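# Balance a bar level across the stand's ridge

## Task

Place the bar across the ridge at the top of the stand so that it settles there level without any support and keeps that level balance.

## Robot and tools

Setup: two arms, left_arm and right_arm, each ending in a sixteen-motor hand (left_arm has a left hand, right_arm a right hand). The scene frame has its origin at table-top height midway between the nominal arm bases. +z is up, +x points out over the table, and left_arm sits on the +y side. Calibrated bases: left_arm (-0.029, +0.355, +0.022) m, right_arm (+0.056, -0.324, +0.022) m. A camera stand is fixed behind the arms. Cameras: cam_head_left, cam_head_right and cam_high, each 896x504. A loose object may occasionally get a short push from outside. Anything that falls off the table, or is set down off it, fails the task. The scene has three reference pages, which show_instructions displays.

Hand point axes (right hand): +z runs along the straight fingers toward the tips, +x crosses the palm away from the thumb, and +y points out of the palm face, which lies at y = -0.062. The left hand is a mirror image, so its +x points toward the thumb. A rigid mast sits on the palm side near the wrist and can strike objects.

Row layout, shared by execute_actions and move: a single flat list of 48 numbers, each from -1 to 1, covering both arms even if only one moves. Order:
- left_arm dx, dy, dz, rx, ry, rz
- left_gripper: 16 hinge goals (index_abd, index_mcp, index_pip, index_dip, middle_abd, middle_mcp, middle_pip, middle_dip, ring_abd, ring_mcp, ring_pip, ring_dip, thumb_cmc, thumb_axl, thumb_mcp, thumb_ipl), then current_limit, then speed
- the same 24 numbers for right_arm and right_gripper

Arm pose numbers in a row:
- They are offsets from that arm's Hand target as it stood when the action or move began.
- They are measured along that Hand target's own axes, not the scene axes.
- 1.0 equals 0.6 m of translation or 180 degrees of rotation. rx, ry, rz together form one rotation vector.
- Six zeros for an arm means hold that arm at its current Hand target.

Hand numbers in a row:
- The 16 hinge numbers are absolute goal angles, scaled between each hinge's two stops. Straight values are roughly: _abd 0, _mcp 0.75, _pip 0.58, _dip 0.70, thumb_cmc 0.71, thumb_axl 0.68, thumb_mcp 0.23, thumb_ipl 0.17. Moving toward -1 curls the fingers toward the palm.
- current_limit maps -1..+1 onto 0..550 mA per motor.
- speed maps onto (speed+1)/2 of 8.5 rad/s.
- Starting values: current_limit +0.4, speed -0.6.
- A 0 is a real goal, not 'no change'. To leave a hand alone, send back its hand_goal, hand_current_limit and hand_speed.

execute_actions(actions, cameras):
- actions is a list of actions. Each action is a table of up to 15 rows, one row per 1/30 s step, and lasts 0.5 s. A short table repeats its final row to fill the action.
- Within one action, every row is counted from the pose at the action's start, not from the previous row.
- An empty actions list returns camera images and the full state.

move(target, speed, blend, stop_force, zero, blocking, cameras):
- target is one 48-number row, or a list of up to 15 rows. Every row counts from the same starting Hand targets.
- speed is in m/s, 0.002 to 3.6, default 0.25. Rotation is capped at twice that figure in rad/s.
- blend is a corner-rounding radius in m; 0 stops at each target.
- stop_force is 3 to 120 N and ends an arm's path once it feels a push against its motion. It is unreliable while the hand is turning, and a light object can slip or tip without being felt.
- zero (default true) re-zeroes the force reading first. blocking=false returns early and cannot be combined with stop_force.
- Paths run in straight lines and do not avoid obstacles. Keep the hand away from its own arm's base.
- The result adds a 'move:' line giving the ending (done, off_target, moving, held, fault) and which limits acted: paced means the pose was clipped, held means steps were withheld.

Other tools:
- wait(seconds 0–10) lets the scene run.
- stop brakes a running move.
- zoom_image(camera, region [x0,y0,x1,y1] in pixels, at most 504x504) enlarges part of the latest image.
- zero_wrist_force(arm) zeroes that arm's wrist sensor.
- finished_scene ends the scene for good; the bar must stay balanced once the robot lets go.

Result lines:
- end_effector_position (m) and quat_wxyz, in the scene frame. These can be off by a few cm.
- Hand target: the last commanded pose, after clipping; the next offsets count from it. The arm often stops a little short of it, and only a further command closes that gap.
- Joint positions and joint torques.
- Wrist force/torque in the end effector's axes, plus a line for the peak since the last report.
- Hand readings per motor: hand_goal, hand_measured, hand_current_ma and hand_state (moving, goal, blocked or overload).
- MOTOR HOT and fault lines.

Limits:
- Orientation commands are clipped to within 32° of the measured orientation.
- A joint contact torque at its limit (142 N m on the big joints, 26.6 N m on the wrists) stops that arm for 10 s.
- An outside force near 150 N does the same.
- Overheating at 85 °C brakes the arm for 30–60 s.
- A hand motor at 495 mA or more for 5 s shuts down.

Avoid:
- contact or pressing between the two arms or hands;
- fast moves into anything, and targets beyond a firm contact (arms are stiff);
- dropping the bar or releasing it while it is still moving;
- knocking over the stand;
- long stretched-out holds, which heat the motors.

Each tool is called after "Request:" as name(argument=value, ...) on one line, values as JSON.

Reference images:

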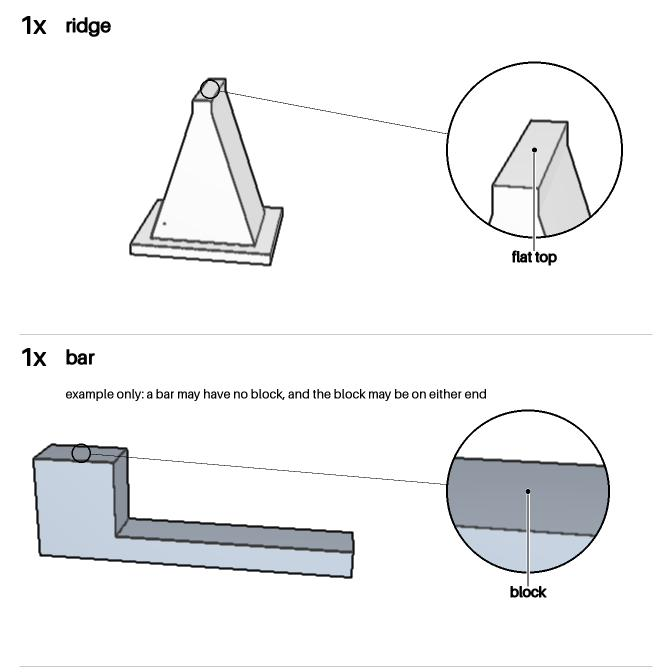

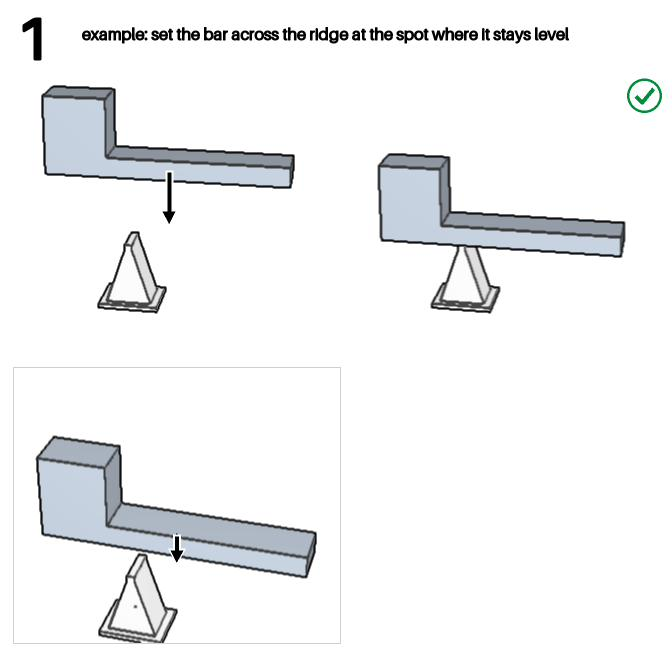

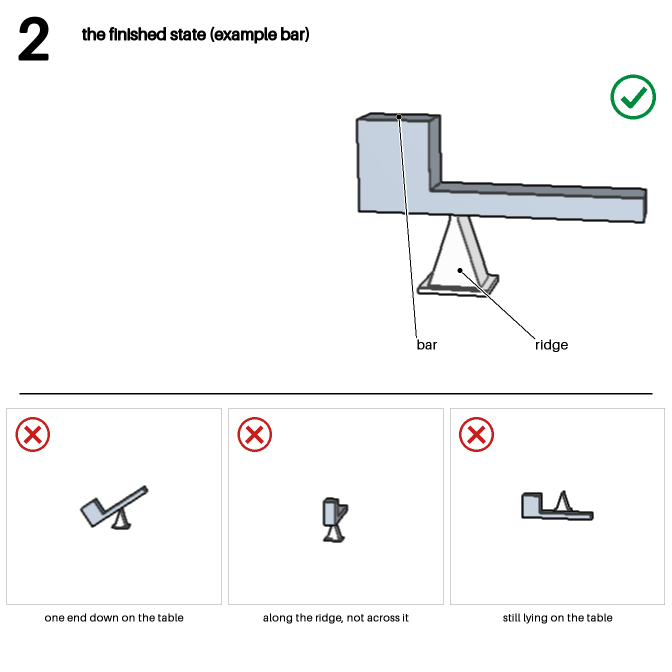

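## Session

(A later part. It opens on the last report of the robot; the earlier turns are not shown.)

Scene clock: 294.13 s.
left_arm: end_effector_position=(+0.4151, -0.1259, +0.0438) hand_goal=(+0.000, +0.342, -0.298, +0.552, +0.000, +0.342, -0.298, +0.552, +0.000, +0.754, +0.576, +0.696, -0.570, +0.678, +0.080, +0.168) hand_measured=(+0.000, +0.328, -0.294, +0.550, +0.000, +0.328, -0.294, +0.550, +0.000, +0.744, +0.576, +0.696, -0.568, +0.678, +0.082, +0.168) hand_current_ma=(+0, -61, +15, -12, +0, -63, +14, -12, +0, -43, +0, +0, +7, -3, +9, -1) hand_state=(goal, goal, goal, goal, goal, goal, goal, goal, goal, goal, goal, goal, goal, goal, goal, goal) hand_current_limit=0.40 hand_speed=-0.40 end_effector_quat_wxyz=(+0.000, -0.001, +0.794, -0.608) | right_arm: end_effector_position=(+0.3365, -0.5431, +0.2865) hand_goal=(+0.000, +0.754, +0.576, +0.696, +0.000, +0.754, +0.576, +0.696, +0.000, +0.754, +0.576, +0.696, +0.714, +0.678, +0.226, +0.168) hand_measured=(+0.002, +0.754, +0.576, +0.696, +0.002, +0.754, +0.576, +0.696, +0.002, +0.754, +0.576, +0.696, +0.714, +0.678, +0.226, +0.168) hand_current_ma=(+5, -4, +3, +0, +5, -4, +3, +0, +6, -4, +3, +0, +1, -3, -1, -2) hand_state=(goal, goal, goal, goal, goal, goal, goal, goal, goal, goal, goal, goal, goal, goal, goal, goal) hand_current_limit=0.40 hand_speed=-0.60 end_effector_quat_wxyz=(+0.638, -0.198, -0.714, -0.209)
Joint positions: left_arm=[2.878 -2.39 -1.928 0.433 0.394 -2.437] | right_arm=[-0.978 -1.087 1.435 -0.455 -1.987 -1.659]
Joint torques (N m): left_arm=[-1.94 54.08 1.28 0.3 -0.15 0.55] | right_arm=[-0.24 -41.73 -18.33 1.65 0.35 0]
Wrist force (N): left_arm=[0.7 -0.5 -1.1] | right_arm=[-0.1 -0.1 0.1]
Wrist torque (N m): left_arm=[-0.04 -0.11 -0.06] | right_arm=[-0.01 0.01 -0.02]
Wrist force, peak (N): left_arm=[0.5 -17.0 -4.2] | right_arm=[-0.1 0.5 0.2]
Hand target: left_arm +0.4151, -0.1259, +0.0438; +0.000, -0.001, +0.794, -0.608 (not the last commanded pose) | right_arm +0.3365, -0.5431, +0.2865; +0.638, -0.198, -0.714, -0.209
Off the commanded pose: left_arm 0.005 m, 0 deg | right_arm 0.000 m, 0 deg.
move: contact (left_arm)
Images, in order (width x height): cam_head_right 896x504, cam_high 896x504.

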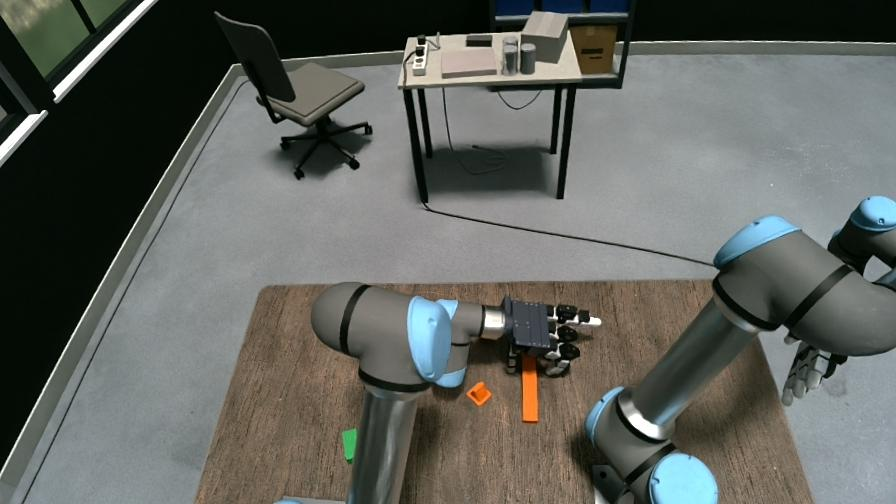

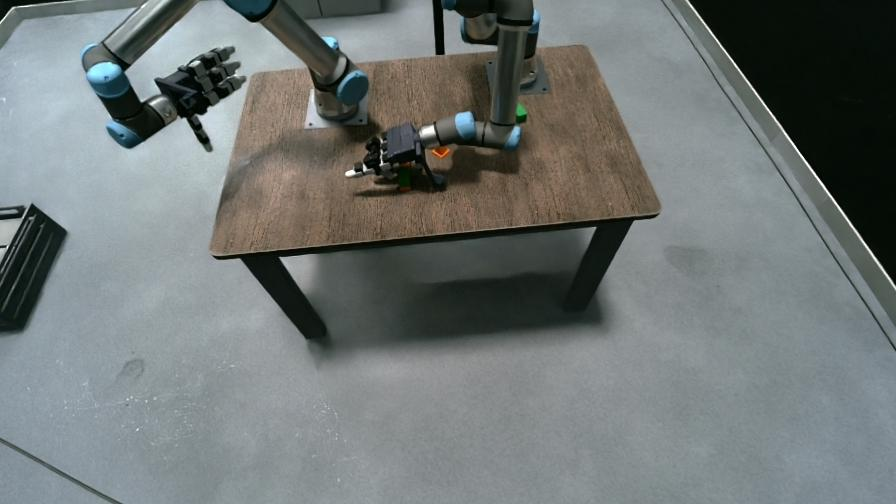

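Request:
move(target=[0,-0.0032,-0.0009,0,0,0,0,0.342,-0.299,0.551,0,0.342,-0.299,0.551,0,0.754,0.576,0.696,-0.571,0.678,0.079,0.168,0.4,-0.9,0,0,0,0,0,0,0,0.754,0.576,0.696,0,0.754,0.576,0.696,0,0.754,0.576,0.696,0.714,0.678,0.226,0.168,0.4,-0.6], speed=0.02, cameras=[])

Request:
move(target=[0,0,0,0,0,0,0,0.068,-0.299,0.551,0,0.068,-0.299,0.551,0,0.754,0.576,0.696,-0.571,0.678,-0.112,0.168,0.4,-0.9,0,0,0,0,0,0,0,0.754,0.576,0.696,0,0.754,0.576,0.696,0,0.754,0.576,0.696,0.714,0.678,0.226,0.168,0.4,-0.6], speed=0.02, cameras=["all"])

Request:
zoom_image(camera="cam_high", region=[350, 100, 450, 200])

Request:
zoom_image(camera="cam_head_right", region=[460, 320, 600, 430])

Scene clock: 305.30 s.
left_arm: end_effector_position=(+0.4151, -0.1259, +0.0457) hand_goal=(+0.000, +0.342, -0.298, +0.552, +0.000, +0.342, -0.298, +0.552, +0.000, +0.754, +0.576, +0.696, -0.570, +0.678, +0.080, +0.168) hand_measured=(+0.000, +0.328, -0.294, +0.550, +0.000, +0.328, -0.294, +0.550, +0.000, +0.744, +0.576, +0.696, -0.568, +0.678, +0.082, +0.168) hand_current_ma=(+0, -61, +15, -12, +0, -63, +14, -12, +0, -43, +0, +0, +6, -3, +9, -1) hand_state=(goal, goal, goal, goal, goal, goal, goal, goal, goal, goal, goal, goal, goal, goal, goal, goal) hand_current_limit=0.40 hand_speed=-0.90 end_effector_quat_wxyz=(+0.000, -0.001, +0.794, -0.608) | right_arm: end_effector_position=(+0.3365, -0.5431, +0.2865) hand_goal=(+0.000, +0.754, +0.576, +0.696, +0.000, +0.754, +0.576, +0.696, +0.000, +0.754, +0.576, +0.696, +0.714, +0.678, +0.226, +0.168) hand_measured=(+0.002, +0.754, +0.576, +0.696, +0.002, +0.754, +0.576, +0.696, +0.002, +0.754, +0.576, +0.696, +0.714, +0.678, +0.226, +0.168) hand_current_ma=(+5, -4, +3, +0, +5, -4, +3, +0, +6, -4, +3, +0, +1, -3, -1, -2) hand_state=(goal, goal, goal, goal, goal, goal, goal, goal, goal, goal, goal, goal, goal, goal, goal, goal) hand_current_limit=0.40 hand_speed=-0.60 end_effector_quat_wxyz=(+0.638, -0.198, -0.714, -0.209)
Joint positions: left_arm=[2.878 -2.386 -1.929 0.429 0.394 -2.437] | right_arm=[-0.978 -1.087 1.435 -0.455 -1.987 -1.659]
Joint torques (N m): left_arm=[3.73 55.61 1.67 0.44 -1.01 1.29] | right_arm=[-1 -42.32 -17.39 1.6 0.25 -0.05]
Wrist force (N): left_arm=[0.4 2.1 -0.8] | right_arm=[0.0 0.2 -0.1]
Wrist torque (N m): left_arm=[0.24 -0.07 -0.08] | right_arm=[0.03 0.00 0.01]
Wrist force, peak (N): left_arm=[0.6 2.4 -0.5] | right_arm=[0.0 0.6 0.2]
Hand target: left_arm +0.4151, -0.1259, +0.0458; +0.000, -0.001, +0.794, -0.608 | right_arm +0.3365, -0.5431, +0.2865; +0.638, -0.198, -0.714, -0.209
Off the commanded pose: left_arm 0.000 m, 0 deg | right_arm 0.000 m, 0 deg.
move: done
No camera images: "cameras" was empty.

Scene clock: 306.27 s.
left_arm: end_effector_position=(+0.4151, -0.1259, +0.0458) hand_goal=(+0.000, +0.068, -0.298, +0.552, +0.000, +0.068, -0.298, +0.552, +0.000, +0.754, +0.576, +0.696, -0.570, +0.678, -0.112, +0.168) hand_measured=(+0.000, +0.158, -0.288, +0.552, +0.000, +0.164, -0.286, +0.554, +0.000, +0.744, +0.576, +0.696, -0.568, +0.678, -0.046, +0.184) hand_current_ma=(+0, +385, +47, +2, -3, +385, +48, +6, +0, -43, +0, +0, +12, +0, +385, +90) hand_state=(goal, blocked, goal, goal, goal, blocked, goal, goal, goal, goal, goal, goal, goal, goal, blocked, goal) hand_current_limit=0.40 hand_speed=-0.90 end_effector_quat_wxyz=(+0.000, -0.001, +0.794, -0.608) | right_arm: end_effector_position=(+0.3365, -0.5431, +0.2865) hand_goal=(+0.000, +0.754, +0.576, +0.696, +0.000, +0.754, +0.576, +0.696, +0.000, +0.754, +0.576, +0.696, +0.714, +0.678, +0.226, +0.168) hand_measured=(+0.002, +0.754, +0.576, +0.696, +0.002, +0.754, +0.576, +0.696, +0.002, +0.754, +0.576, +0.696, +0.714, +0.678, +0.226, +0.168) hand_current_ma=(+5, -4, +3, +0, +5, -4, +3, +0, +6, -4, +3, +0, +1, -3, -1, -2) hand_state=(goal, goal, goal, goal, goal, goal, goal, goal, goal, goal, goal, goal, goal, goal, goal, goal) hand_current_limit=0.40 hand_speed=-0.60 end_effector_quat_wxyz=(+0.638, -0.198, -0.714, -0.209)
Joint positions: left_arm=[2.878 -2.386 -1.929 0.429 0.394 -2.437] | right_arm=[-0.978 -1.087 1.435 -0.455 -1.987 -1.659]
Joint torques (N m): left_arm=[6.46 50.15 2.45 0.77 -2.32 1.23] | right_arm=[-1.38 -41.92 -18.27 1.81 0.25 -0.11]
Wrist force (N): left_arm=[0.0 -4.5 0.4] | right_arm=[-0.3 0.2 -0.2]
Wrist torque (N m): left_arm=[-0.05 -0.04 -0.04] | right_arm=[0.05 0.04 -0.03]
Wrist force, peak (N): left_arm=[0.0 -5.1 0.4] | right_arm=[-0.4 0.0 0.0]
Hand target: left_arm +0.4151, -0.1259, +0.0458; +0.000, -0.001, +0.794, -0.608 | right_arm +0.3365, -0.5431, +0.2865; +0.638, -0.198, -0.714, -0.209
Off the commanded pose: left_arm 0.000 m, 0 deg | right_arm 0.000 m, 0 deg.
move: done

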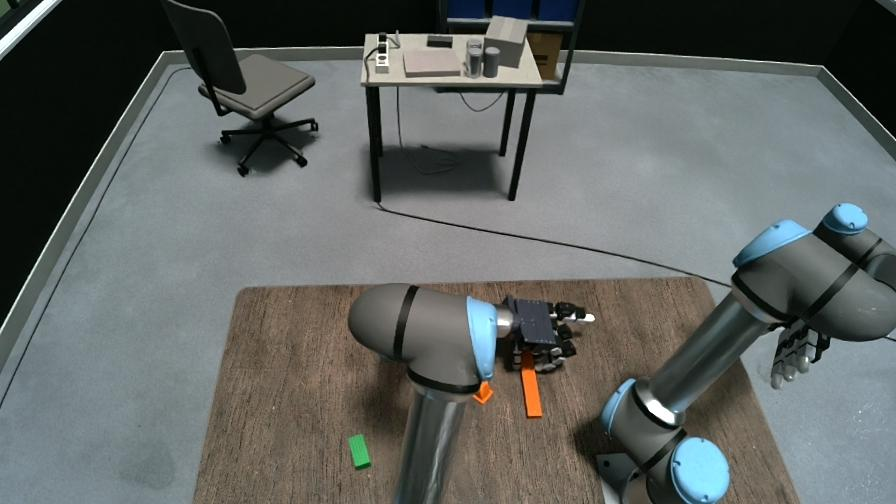

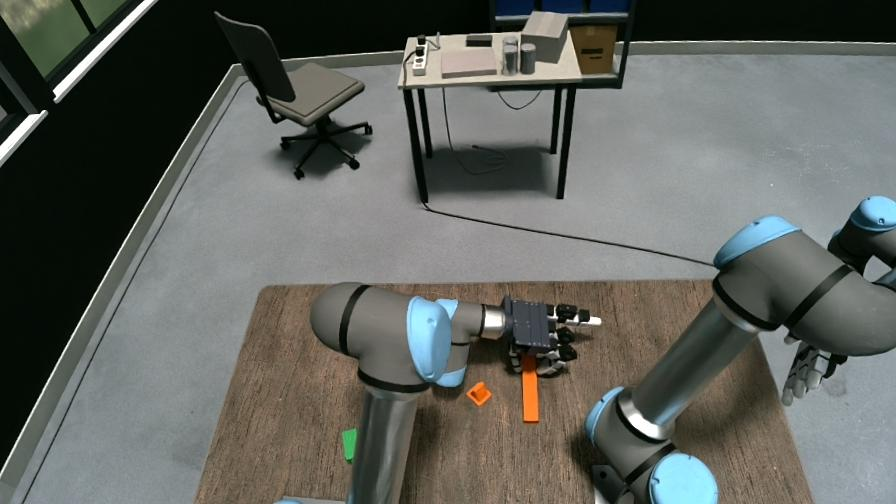

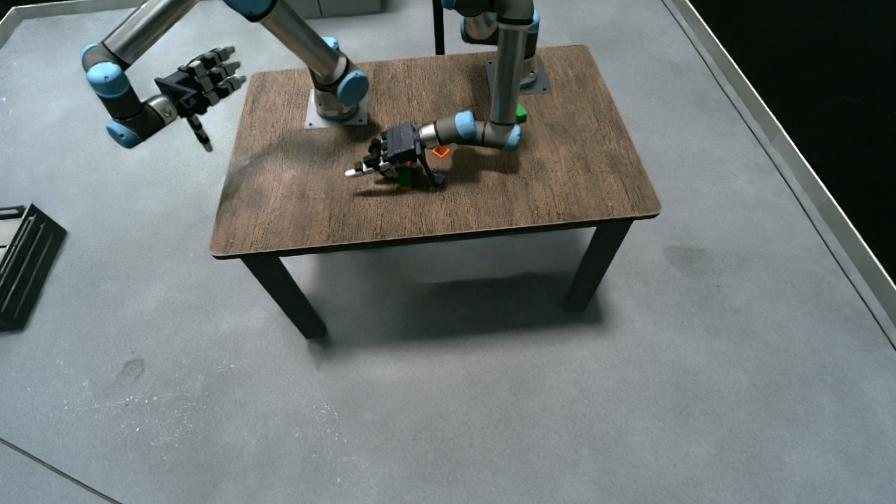

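Scaled by 5.040 from the camera's 896x504 image, which has a finer 1280x720 frame.

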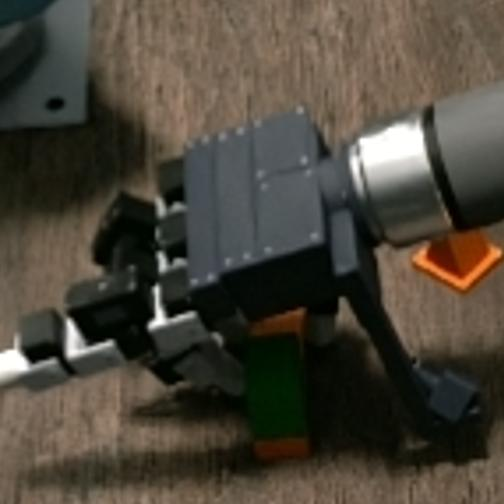

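Scaled by 3.600 from the camera's 896x504 image, which has a finer 1280x720 frame.

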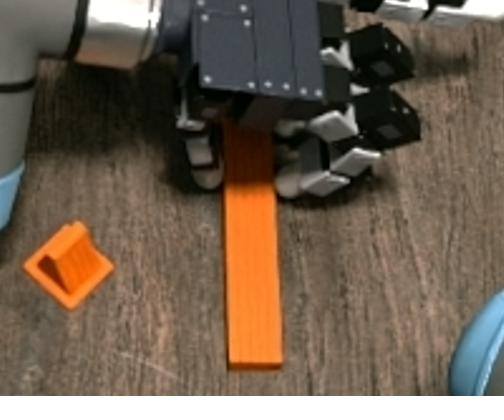

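Request:
move(target=[0,-0.0644,-0.0173,0,0,0,0,0.068,-0.299,0.551,0,0.068,-0.299,0.551,0,0.754,0.576,0.696,-0.571,0.678,-0.112,0.168,0.4,-0.9,0,0,0,0,0,0,0,0.754,0.576,0.696,0,0.754,0.576,0.696,0,0.754,0.576,0.696,0.714,0.678,0.226,0.168,0.4,-0.6], speed=0.05, cameras=["all"])

Request:
zoom_image(camera="cam_high", region=[350, 100, 450, 200])

Request:
zoom_image(camera="cam_head_right", region=[460, 310, 600, 430])

Request:
wait(seconds=0.3)

Request:
wait(seconds=0.3)

Request:
wait(seconds=0.3)

Scene clock: 324.20 s.
left_arm: end_effector_position=(+0.4151, -0.1259, +0.0857) hand_goal=(+0.000, +0.068, -0.298, +0.552, +0.000, +0.068, -0.298, +0.552, +0.000, +0.754, +0.576, +0.696, -0.570, +0.678, -0.112, +0.168) hand_measured=(-0.004, +0.144, -0.274, +0.562, -0.002, +0.118, -0.280, +0.562, +0.000, +0.744, +0.576, +0.696, -0.548, +0.684, -0.046, +0.194) hand_current_ma=(-12, +381, +109, +46, -4, +248, +81, +40, +0, -43, +0, +0, +99, +26, +385, +159) hand_state=(goal, blocked, blocked, goal, goal, blocked, goal, goal, goal, goal, goal, goal, blocked, goal, blocked, blocked) hand_current_limit=0.40 hand_speed=-0.90 end_effector_quat_wxyz=(+0.000, -0.001, +0.794, -0.608) | right_arm: end_effector_position=(+0.3365, -0.5431, +0.2865) hand_goal=(+0.000, +0.754, +0.576, +0.696, +0.000, +0.754, +0.576, +0.696, +0.000, +0.754, +0.576, +0.696, +0.714, +0.678, +0.226, +0.168) hand_measured=(+0.002, +0.754, +0.576, +0.696, +0.002, +0.754, +0.576, +0.696, +0.002, +0.754, +0.576, +0.696, +0.714, +0.678, +0.226, +0.168) hand_current_ma=(+5, -4, +3, +0, +5, -4, +3, +0, +6, -4, +3, +0, +1, -3, -1, -2) hand_state=(goal, goal, goal, goal, goal, goal, goal, goal, goal, goal, goal, goal, goal, goal, goal, goal) hand_current_limit=0.40 hand_speed=-0.60 end_effector_quat_wxyz=(+0.638, -0.198, -0.714, -0.209)
Joint positions: left_arm=[2.878 -2.295 -1.941 0.351 0.394 -2.437] | right_arm=[-0.978 -1.087 1.435 -0.455 -1.987 -1.659]
Joint torques (N m): left_arm=[-7.29 52.81 2.97 0.59 0.82 1.12] | right_arm=[-0.72 -42.23 -17.34 1.62 0.14 -0.03]
Wrist force (N): left_arm=[0.4 3.4 -0.2] | right_arm=[0.0 0.1 0.2]
Wrist torque (N m): left_arm=[0.30 -0.05 -0.11] | right_arm=[0.00 -0.01 0.01]
Wrist force, peak (N): left_arm=[0.1 -5.4 0.0] | right_arm=[-0.1 0.4 0.3]
Hand target: left_arm +0.4151, -0.1259, +0.0858; +0.000, -0.001, +0.794, -0.608 | right_arm +0.3365, -0.5431, +0.2865; +0.638, -0.198, -0.714, -0.209
Off the commanded pose: left_arm 0.000 m, 0 deg | right_arm 0.000 m, 0 deg.
move: done

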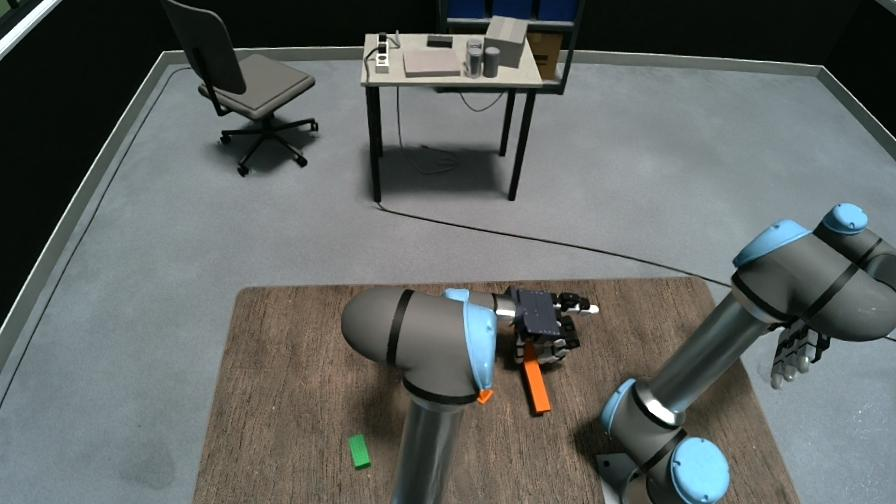

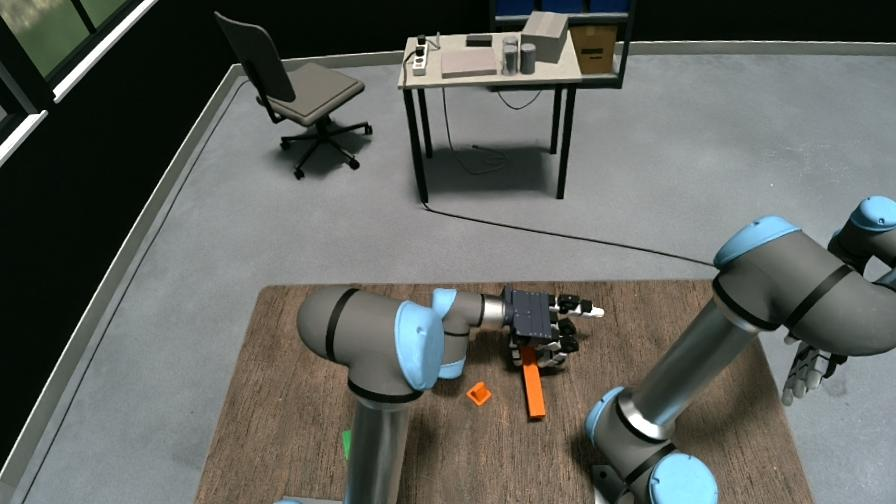

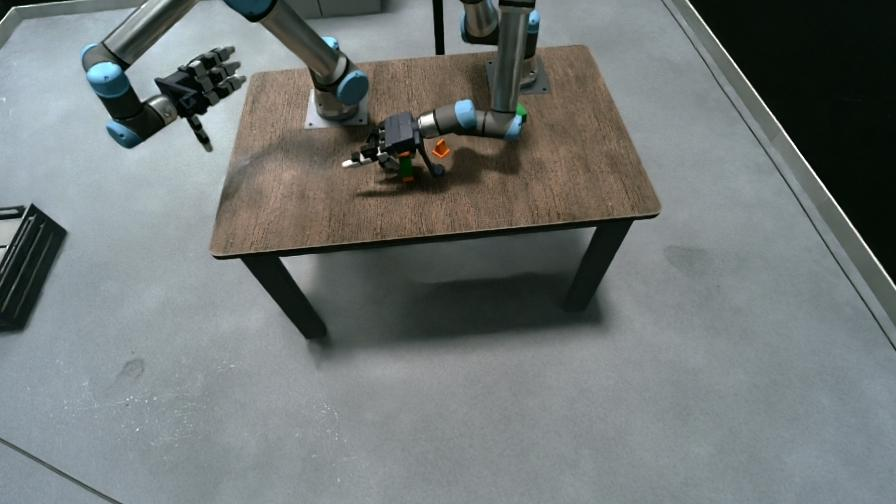

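Scaled by 5.040 from the camera's 896x504 image, which has a finer 1280x720 frame.

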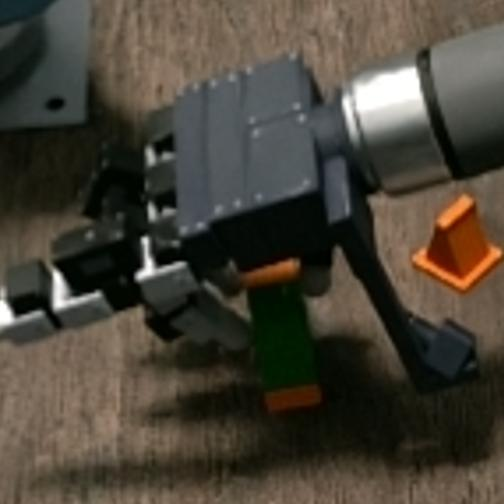

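Scaled by 3.600 from the camera's 896x504 image, which has a finer 1280x720 frame.

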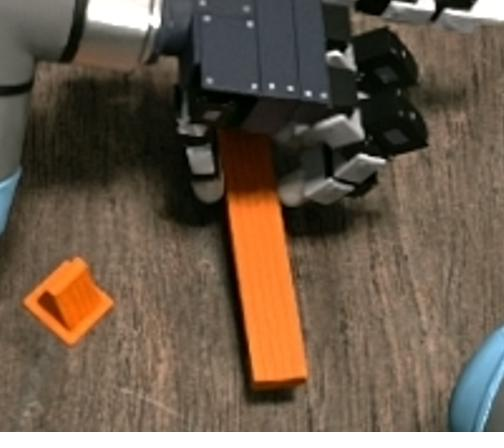

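Scene clock: 324.50 s.
left_arm: end_effector_position=(+0.4151, -0.1259, +0.0858) hand_goal=(+0.000, +0.068, -0.298, +0.552, +0.000, +0.068, -0.298, +0.552, +0.000, +0.754, +0.576, +0.696, -0.570, +0.678, -0.112, +0.168) hand_measured=(-0.004, +0.144, -0.274, +0.562, -0.002, +0.118, -0.280, +0.562, +0.000, +0.744, +0.576, +0.696, -0.548, +0.684, -0.046, +0.194) hand_current_ma=(-12, +381, +109, +46, -4, +248, +81, +40, +0, -43, +0, +0, +99, +26, +385, +159) hand_state=(goal, blocked, blocked, goal, goal, blocked, goal, goal, goal, goal, goal, goal, blocked, goal, blocked, blocked) hand_current_limit=0.40 hand_speed=-0.90 end_effector_quat_wxyz=(+0.000, -0.001, +0.794, -0.608) | right_arm: end_effector_position=(+0.3365, -0.5431, +0.2865) hand_goal=(+0.000, +0.754, +0.576, +0.696, +0.000, +0.754, +0.576, +0.696, +0.000, +0.754, +0.576, +0.696, +0.714, +0.678, +0.226, +0.168) hand_measured=(+0.002, +0.754, +0.576, +0.696, +0.002, +0.754, +0.576, +0.696, +0.002, +0.754, +0.576, +0.696, +0.714, +0.678, +0.226, +0.168) hand_current_ma=(+5, -4, +3, +0, +5, -4, +3, +0, +6, -4, +3, +0, +1, -3, -1, -2) hand_state=(goal, goal, goal, goal, goal, goal, goal, goal, goal, goal, goal, goal, goal, goal, goal, goal) hand_current_limit=0.40 hand_speed=-0.60 end_effector_quat_wxyz=(+0.638, -0.198, -0.714, -0.209)
Joint positions: left_arm=[2.878 -2.294 -1.941 0.35 0.394 -2.437] | right_arm=[-0.978 -1.087 1.435 -0.455 -1.987 -1.659]
Joint torques (N m): left_arm=[-7.24 53.32 4.04 0.55 0.76 1.18] | right_arm=[-0.57 -40.62 -18.58 1.79 0.22 0.02]
Wrist force (N): left_arm=[0.6 3.6 -0.3] | right_arm=[-0.4 0.2 -0.1]
Wrist torque (N m): left_arm=[0.32 -0.07 -0.10] | right_arm=[0.03 0.05 -0.03]
Wrist force, peak (N): left_arm=[0.6 3.8 0.0] | right_arm=[-0.4 0.2 -0.1]
Hand target: left_arm +0.4151, -0.1259, +0.0858; +0.000, -0.001, +0.794, -0.608 | right_arm +0.3365, -0.5431, +0.2865; +0.638, -0.198, -0.714, -0.209
Off the commanded pose: left_arm 0.000 m, 0 deg | right_arm 0.000 m, 0 deg.
wait: 0.30 s; at rest by 0.17 s

Scene clock: 324.80 s.
left_arm: end_effector_position=(+0.4151, -0.1259, +0.0858) hand_goal=(+0.000, +0.068, -0.298, +0.552, +0.000, +0.068, -0.298, +0.552, +0.000, +0.754, +0.576, +0.696, -0.570, +0.678, -0.112, +0.168) hand_measured=(-0.004, +0.144, -0.274, +0.562, -0.002, +0.118, -0.280, +0.562, +0.000, +0.744, +0.576, +0.696, -0.548, +0.684, -0.046, +0.194) hand_current_ma=(-12, +381, +109, +46, -4, +248, +81, +40, +0, -43, +0, +0, +99, +26, +385, +159) hand_state=(goal, blocked, blocked, goal, goal, blocked, goal, goal, goal, goal, goal, goal, blocked, goal, blocked, blocked) hand_current_limit=0.40 hand_speed=-0.90 end_effector_quat_wxyz=(+0.000, -0.001, +0.794, -0.608) | right_arm: end_effector_position=(+0.3365, -0.5431, +0.2865) hand_goal=(+0.000, +0.754, +0.576, +0.696, +0.000, +0.754, +0.576, +0.696, +0.000, +0.754, +0.576, +0.696, +0.714, +0.678, +0.226, +0.168) hand_measured=(+0.002, +0.754, +0.576, +0.696, +0.002, +0.754, +0.576, +0.696, +0.002, +0.754, +0.576, +0.696, +0.714, +0.678, +0.226, +0.168) hand_current_ma=(+5, -4, +3, +0, +5, -4, +3, +0, +6, -4, +3, +0, +1, -3, -1, -2) hand_state=(goal, goal, goal, goal, goal, goal, goal, goal, goal, goal, goal, goal, goal, goal, goal, goal) hand_current_limit=0.40 hand_speed=-0.60 end_effector_quat_wxyz=(+0.638, -0.198, -0.714, -0.209)
Joint positions: left_arm=[2.878 -2.294 -1.941 0.35 0.394 -2.437] | right_arm=[-0.978 -1.087 1.435 -0.455 -1.987 -1.659]
Joint torques (N m): left_arm=[-6.34 53.69 4.05 0.68 0.71 1.24] | right_arm=[-0.96 -40.85 -19.05 1.84 0.34 0.04]
Wrist force (N): left_arm=[0.4 3.5 -0.4] | right_arm=[0.2 0.3 -0.1]
Wrist torque (N m): left_arm=[0.31 -0.05 -0.10] | right_arm=[0.05 -0.02 0.03]
Wrist force, peak (N): left_arm=[0.4 3.7 -0.4] | right_arm=[0.4 0.5 0.2]
Hand target: left_arm +0.4151, -0.1259, +0.0858; +0.000, -0.001, +0.794, -0.608 | right_arm +0.3365, -0.5431, +0.2865; +0.638, -0.198, -0.714, -0.209
Off the commanded pose: left_arm 0.000 m, 0 deg | right_arm 0.000 m, 0 deg.
wait: 0.30 s; at rest by 0.17 s

Scene clock: 325.10 s.
left_arm: end_effector_position=(+0.4151, -0.1259, +0.0858) hand_goal=(+0.000, +0.068, -0.298, +0.552, +0.000, +0.068, -0.298, +0.552, +0.000, +0.754, +0.576, +0.696, -0.570, +0.678, -0.112, +0.168) hand_measured=(-0.004, +0.144, -0.274, +0.562, -0.002, +0.118, -0.280, +0.562, +0.000, +0.744, +0.576, +0.696, -0.548, +0.684, -0.046, +0.194) hand_current_ma=(-12, +381, +109, +46, -4, +248, +81, +40, +0, -43, +0, +0, +99, +26, +385, +159) hand_state=(goal, blocked, blocked, goal, goal, blocked, goal, goal, goal, goal, goal, goal, blocked, goal, blocked, blocked) hand_current_limit=0.40 hand_speed=-0.90 end_effector_quat_wxyz=(+0.000, -0.001, +0.794, -0.608) | right_arm: end_effector_position=(+0.3365, -0.5431, +0.2865) hand_goal=(+0.000, +0.754, +0.576, +0.696, +0.000, +0.754, +0.576, +0.696, +0.000, +0.754, +0.576, +0.696, +0.714, +0.678, +0.226, +0.168) hand_measured=(+0.002, +0.754, +0.576, +0.696, +0.002, +0.754, +0.576, +0.696, +0.002, +0.754, +0.576, +0.696, +0.714, +0.678, +0.226, +0.168) hand_current_ma=(+5, -4, +3, +0, +5, -4, +3, +0, +6, -4, +3, +0, +1, -3, -1, -2) hand_state=(goal, goal, goal, goal, goal, goal, goal, goal, goal, goal, goal, goal, goal, goal, goal, goal) hand_current_limit=0.40 hand_speed=-0.60 end_effector_quat_wxyz=(+0.638, -0.198, -0.714, -0.209)
Joint positions: left_arm=[2.878 -2.294 -1.941 0.35 0.394 -2.437] | right_arm=[-0.978 -1.087 1.435 -0.455 -1.987 -1.659]
Joint torques (N m): left_arm=[-7.07 54.65 3.93 0.58 0.76 1.23] | right_arm=[-0.45 -41.91 -17.63 1.67 0.34 0]
Wrist force (N): left_arm=[0.3 3.4 -0.3] | right_arm=[0.0 0.1 -0.2]
Wrist torque (N m): left_arm=[0.30 -0.03 -0.12] | right_arm=[0.03 0.00 0.00]
Wrist force, peak (N): left_arm=[0.8 3.6 -0.4] | right_arm=[-0.3 -0.1 0.3]
Hand target: left_arm +0.4151, -0.1259, +0.0858; +0.000, -0.001, +0.794, -0.608 | right_arm +0.3365, -0.5431, +0.2865; +0.638, -0.198, -0.714, -0.209
Off the commanded pose: left_arm 0.000 m, 0 deg | right_arm 0.000 m, 0 deg.
wait: 0.30 s; at rest by 0.17 s

Request:
zoom_image(camera="cam_head_left", region=[500, 330, 580, 430])

Request:
zoom_image(camera="cam_high", region=[380, 130, 440, 190])

Request:
zoom_image(camera="cam_head_right", region=[500, 335, 580, 430])

Scaled by 5.040 from the camera's 896x504 image, which has a finer 1280x720 frame.
This view is cut from an older image: the scene may have changed since it was taken.

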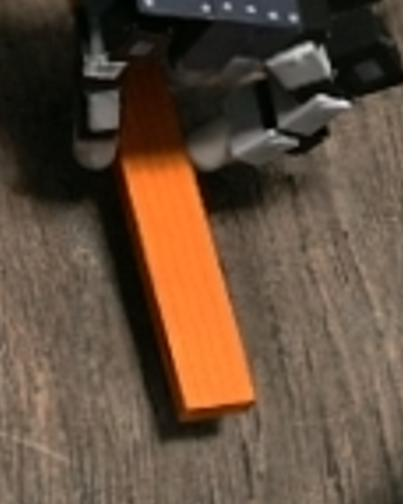

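Scaled by 8.400 from the camera's 896x504 image, which has a finer 1280x720 frame.
This view is cut from an older image: the scene may have changed since it was taken.

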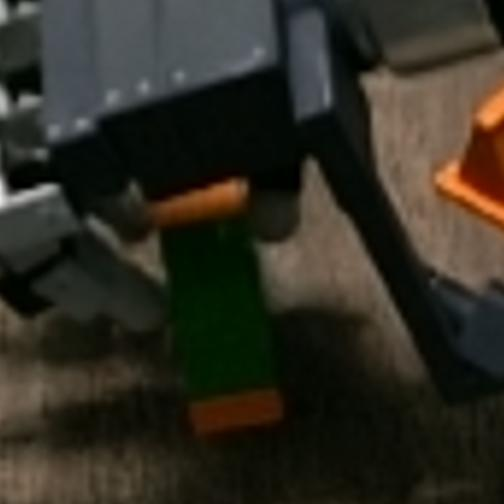

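Scaled by 5.305 from the camera's 896x504 image, which has a finer 1280x720 frame.
This view is cut from an older image: the scene may have changed since it was taken.

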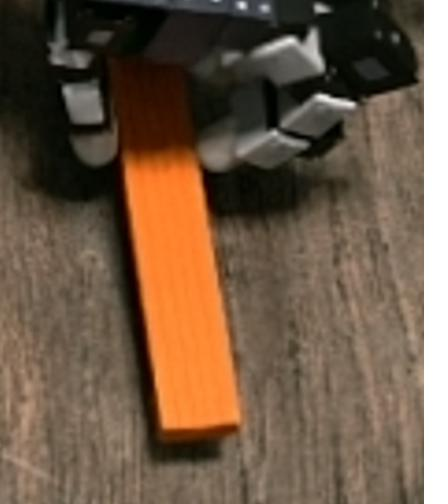

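Request:
move(target=[0,0,0,0,0.0087,-0.0322,0,0.068,-0.299,0.551,0,0.1,-0.299,0.551,0,0.754,0.576,0.696,-0.571,0.678,-0.112,0.168,0.4,-0.9,0,0,0,0,0,0,0,0.754,0.576,0.696,0,0.754,0.576,0.696,0,0.754,0.576,0.696,0.714,0.678,0.226,0.168,0.4,-0.6], speed=0.05, cameras=["all"])

Request:
zoom_image(camera="cam_high", region=[370, 120, 450, 200])

Request:
zoom_image(camera="cam_head_right", region=[500, 335, 580, 430])

Scene clock: 399.57 s.
left_arm: end_effector_position=(+0.4151, -0.1259, +0.0858) hand_goal=(+0.000, +0.068, -0.298, +0.552, +0.000, +0.100, -0.298, +0.552, +0.000, +0.754, +0.576, +0.696, -0.570, +0.678, -0.112, +0.168) hand_measured=(-0.004, +0.144, -0.272, +0.562, -0.002, +0.120, -0.280, +0.562, +0.000, +0.744, +0.576, +0.696, -0.548, +0.684, -0.046, +0.194) hand_current_ma=(-12, +380, +112, +47, -4, +97, +81, +40, +0, -43, +0, +0, +99, +26, +385, +159) hand_state=(goal, blocked, blocked, goal, goal, blocked, goal, goal, goal, goal, goal, goal, blocked, goal, blocked, blocked) hand_current_limit=0.40 hand_speed=-0.90 end_effector_quat_wxyz=(-0.041, -0.032, +0.793, -0.607) | right_arm: end_effector_position=(+0.3365, -0.5431, +0.2865) hand_goal=(+0.000, +0.754, +0.576, +0.696, +0.000, +0.754, +0.576, +0.696, +0.000, +0.754, +0.576, +0.696, +0.714, +0.678, +0.226, +0.168) hand_measured=(+0.002, +0.754, +0.576, +0.696, +0.002, +0.754, +0.576, +0.696, +0.002, +0.754, +0.576, +0.696, +0.714, +0.678, +0.226, +0.168) hand_current_ma=(+5, -4, +3, +0, +5, -4, +3, +0, +6, -4, +3, +0, +1, -3, -1, -2) hand_state=(goal, goal, goal, goal, goal, goal, goal, goal, goal, goal, goal, goal, goal, goal, goal, goal) hand_current_limit=0.40 hand_speed=-0.60 end_effector_quat_wxyz=(+0.638, -0.198, -0.714, -0.209)
Joint positions: left_arm=[2.886 -2.302 -1.916 0.272 0.367 -2.481] | right_arm=[-0.978 -1.087 1.435 -0.455 -1.987 -1.659]
Joint torques (N m): left_arm=[7.62 31.07 17.89 0.15 -3.58 -1.42] | right_arm=[-1.6 -41.33 -17.67 1.74 0.22 0.12]
Wrist force (N): left_arm=[0.2 3.3 -0.3] | right_arm=[0.0 0.3 0.3]
Wrist torque (N m): left_arm=[0.29 -0.04 -0.06] | right_arm=[0.01 0.00 0.00]
Wrist force, peak (N): left_arm=[0.3 3.9 -0.4] | right_arm=[-0.3 0.4 0.3]
Hand target: left_arm +0.4151, -0.1259, +0.0858; -0.041, -0.032, +0.793, -0.607 | right_arm +0.3365, -0.5431, +0.2865; +0.638, -0.198, -0.714, -0.209
Off the commanded pose: left_arm 0.000 m, 0 deg | right_arm 0.000 m, 0 deg.
move: done

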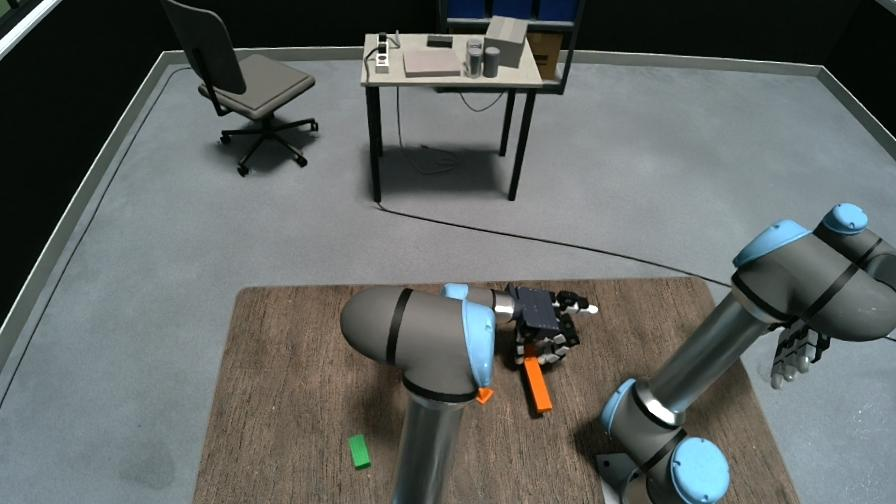

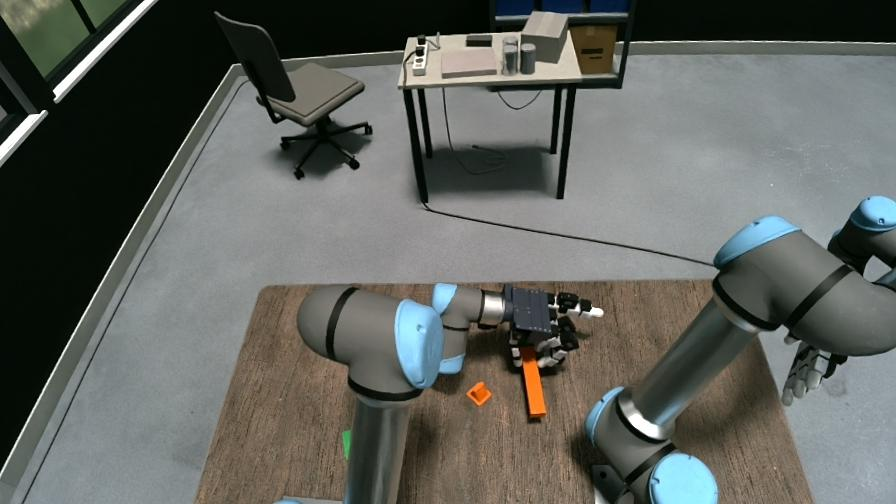

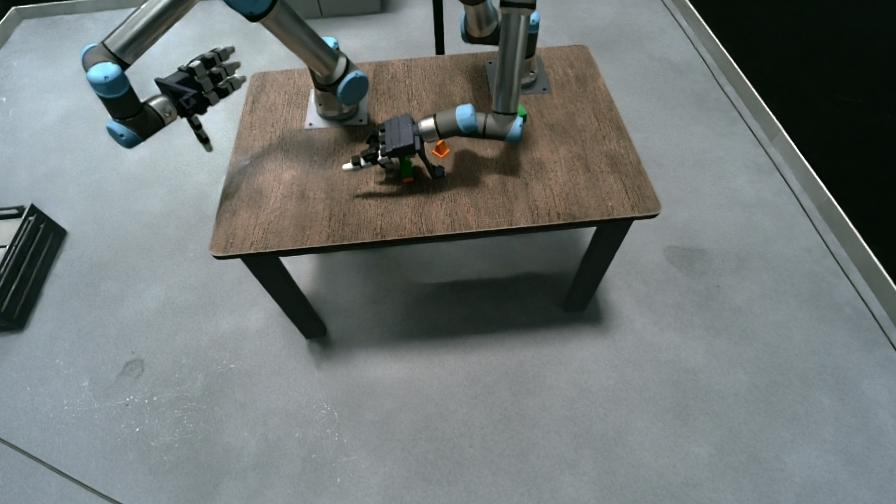

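Scaled by 6.300 from the camera's 896x504 image, which has a finer 1280x720 frame.

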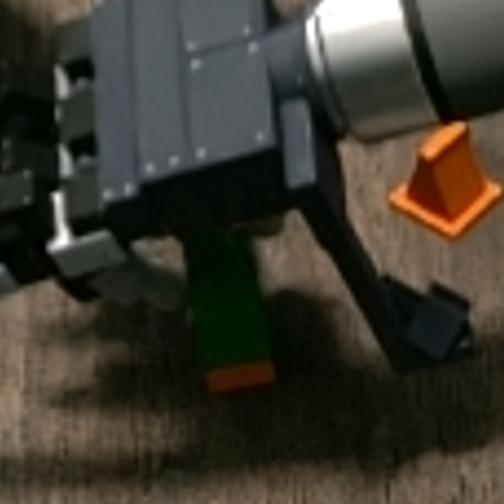

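Scaled by 5.305 from the camera's 896x504 image, which has a finer 1280x720 frame.

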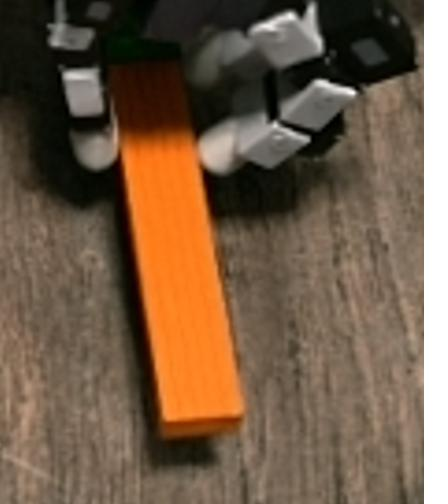

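Request:
move(target=[0,0,0,0,0.0058,-0.0215,0,0.068,-0.299,0.551,0,0.1,-0.299,0.551,0,0.754,0.576,0.696,-0.571,0.678,-0.112,0.168,0.4,-0.9,0,0,0,0,0,0,0,0.754,0.576,0.696,0,0.754,0.576,0.696,0,0.754,0.576,0.696,0.714,0.678,0.226,0.168,0.4,-0.6], speed=0.05, cameras=[])

Request:
move(target=[-0.010,0.0575,0.0155,0,0,0,0,0.068,-0.299,0.551,0,0.1,-0.299,0.551,0,0.754,0.576,0.696,-0.571,0.678,-0.112,0.168,0.4,-0.9,0,0,0,0,0,0,0,0.754,0.576,0.696,0,0.754,0.576,0.696,0,0.754,0.576,0.696,0.714,0.678,0.226,0.168,0.4,-0.6], speed=0.02, stop_force=3, cameras=["all"])

Request:
zoom_image(camera="cam_high", region=[370, 120, 450, 200])

Request:
zoom_image(camera="cam_head_right", region=[500, 335, 580, 430])

Scene clock: 421.97 s.
left_arm: end_effector_position=(+0.4151, -0.1259, +0.0858) hand_goal=(+0.000, +0.068, -0.298, +0.552, +0.000, +0.100, -0.298, +0.552, +0.000, +0.754, +0.576, +0.696, -0.570, +0.678, -0.112, +0.168) hand_measured=(-0.004, +0.144, -0.272, +0.562, -0.002, +0.120, -0.280, +0.562, +0.000, +0.744, +0.576, +0.696, -0.548, +0.684, -0.046, +0.194) hand_current_ma=(-12, +380, +112, +47, -5, +97, +81, +40, +0, -43, +0, +0, +99, +26, +385, +159) hand_state=(goal, blocked, blocked, goal, goal, blocked, goal, goal, goal, goal, goal, goal, blocked, goal, blocked, blocked) hand_current_limit=0.40 hand_speed=-0.90 end_effector_quat_wxyz=(-0.069, -0.054, +0.791, -0.606) | right_arm: end_effector_position=(+0.3365, -0.5431, +0.2865) hand_goal=(+0.000, +0.754, +0.576, +0.696, +0.000, +0.754, +0.576, +0.696, +0.000, +0.754, +0.576, +0.696, +0.714, +0.678, +0.226, +0.168) hand_measured=(+0.002, +0.754, +0.576, +0.696, +0.002, +0.754, +0.576, +0.696, +0.002, +0.754, +0.576, +0.696, +0.714, +0.678, +0.226, +0.168) hand_current_ma=(+5, -4, +3, +0, +5, -4, +3, +0, +6, -4, +3, +0, +1, -3, -1, -2) hand_state=(goal, goal, goal, goal, goal, goal, goal, goal, goal, goal, goal, goal, goal, goal, goal, goal) hand_current_limit=0.40 hand_speed=-0.60 end_effector_quat_wxyz=(+0.638, -0.198, -0.714, -0.209)
Joint positions: left_arm=[2.891 -2.309 -1.898 0.221 0.35 -2.508] | right_arm=[-0.978 -1.087 1.435 -0.455 -1.987 -1.659]
Joint torques (N m): left_arm=[6.66 31.59 18.86 0.83 -3.35 -1.5] | right_arm=[-0.95 -40.67 -18.22 1.29 0.43 0.18]
Wrist force (N): left_arm=[0.3 3.4 -0.3] | right_arm=[-0.1 0.0 0.1]
Wrist torque (N m): left_arm=[0.29 -0.08 -0.03] | right_arm=[-0.01 0.00 -0.01]
Wrist force, peak (N): left_arm=[0.5 4.0 -0.3] | right_arm=[-0.4 0.2 0.2]
Hand target: left_arm +0.4151, -0.1259, +0.0858; -0.069, -0.054, +0.791, -0.606 | right_arm +0.3365, -0.5431, +0.2865; +0.638, -0.198, -0.714, -0.209
Off the commanded pose: left_arm 0.000 m, 0 deg | right_arm 0.000 m, 0 deg.
move: done
No camera images: "cameras" was empty.

Scene clock: 424.63 s.
left_arm: end_effector_position=(+0.4148, -0.1259, +0.0496) hand_goal=(+0.000, +0.068, -0.298, +0.552, +0.000, +0.100, -0.298, +0.552, +0.000, +0.754, +0.576, +0.696, -0.570, +0.678, -0.112, +0.168) hand_measured=(-0.006, +0.140, -0.268, +0.568, -0.002, +0.120, -0.282, +0.556, +0.000, +0.744, +0.576, +0.696, -0.548, +0.684, -0.046, +0.194) hand_current_ma=(-19, +360, +138, +69, -5, +97, +67, +17, +0, -43, +0, +0, +99, +26, +385, +159) hand_state=(goal, blocked, blocked, goal, goal, blocked, goal, goal, goal, goal, goal, goal, blocked, goal, blocked, blocked) hand_current_limit=0.40 hand_speed=-0.90 end_effector_quat_wxyz=(-0.069, -0.054, +0.791, -0.606) | right_arm: end_effector_position=(+0.3365, -0.5431, +0.2865) hand_goal=(+0.000, +0.754, +0.576, +0.696, +0.000, +0.754, +0.576, +0.696, +0.000, +0.754, +0.576, +0.696, +0.714, +0.678, +0.226, +0.168) hand_measured=(+0.002, +0.754, +0.576, +0.696, +0.002, +0.754, +0.576, +0.696, +0.002, +0.754, +0.576, +0.696, +0.714, +0.678, +0.226, +0.168) hand_current_ma=(+5, -4, +3, +0, +5, -4, +3, +0, +6, -4, +3, +0, +1, -3, -1, -2) hand_state=(goal, goal, goal, goal, goal, goal, goal, goal, goal, goal, goal, goal, goal, goal, goal, goal) hand_current_limit=0.40 hand_speed=-0.60 end_effector_quat_wxyz=(+0.638, -0.198, -0.714, -0.209)
Joint positions: left_arm=[2.891 -2.389 -1.888 0.291 0.35 -2.509] | right_arm=[-0.978 -1.087 1.435 -0.455 -1.987 -1.659]
Joint torques (N m): left_arm=[-7.93 31.51 16.92 3.99 0.76 -1.58] | right_arm=[-0.48 -40.85 -17.65 1.67 0.14 0.11]
Wrist force (N): left_arm=[0.8 2.2 -0.2] | right_arm=[-0.1 0.1 0.0]
Wrist torque (N m): left_arm=[0.22 -0.11 0.03] | right_arm=[0.01 0.01 0.00]
Wrist force, peak (N): left_arm=[0.0 3.9 -0.3] | right_arm=[-0.1 0.6 0.2]
Hand target: left_arm +0.4148, -0.1259, +0.0496; -0.069, -0.054, +0.791, -0.606 | right_arm +0.3365, -0.5431, +0.2865; +0.638, -0.198, -0.714, -0.209
Off the commanded pose: left_arm 0.000 m, 0 deg | right_arm 0.000 m, 0 deg.
move: done

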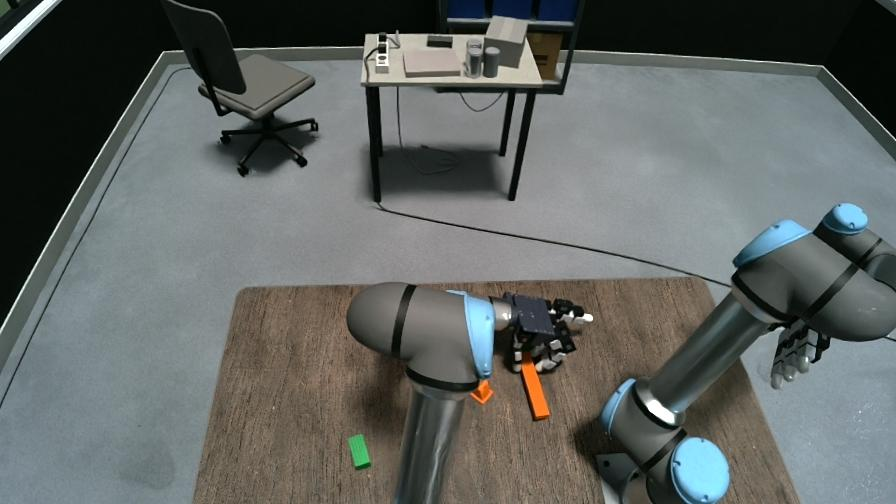

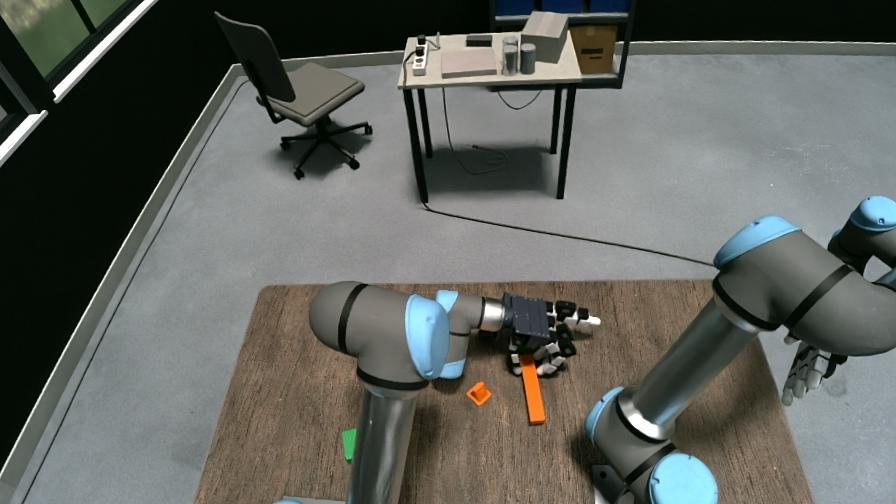

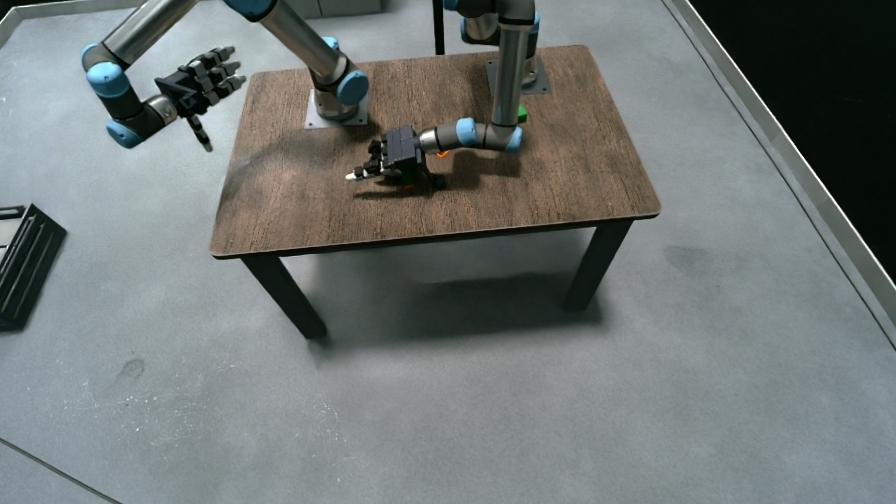

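Scaled by 6.300 from the camera's 896x504 image, which has a finer 1280x720 frame.

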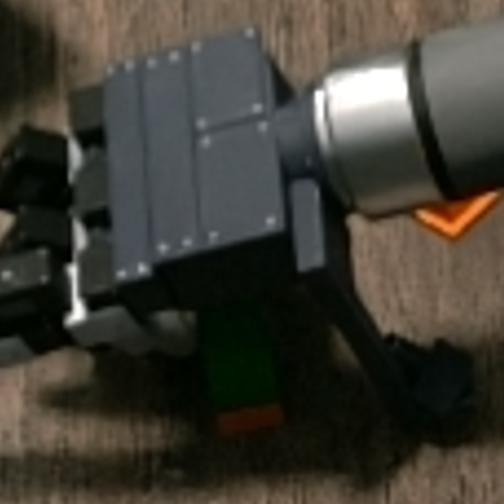

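Scaled by 5.305 from the camera's 896x504 image, which has a finer 1280x720 frame.

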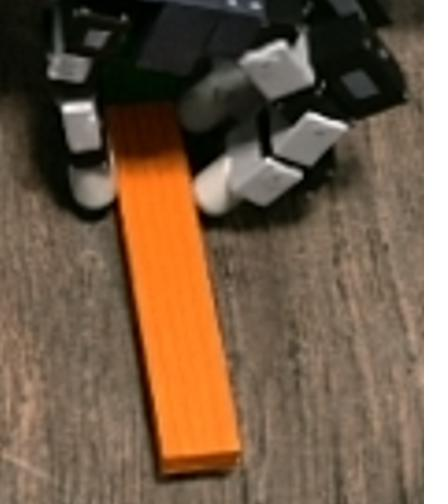

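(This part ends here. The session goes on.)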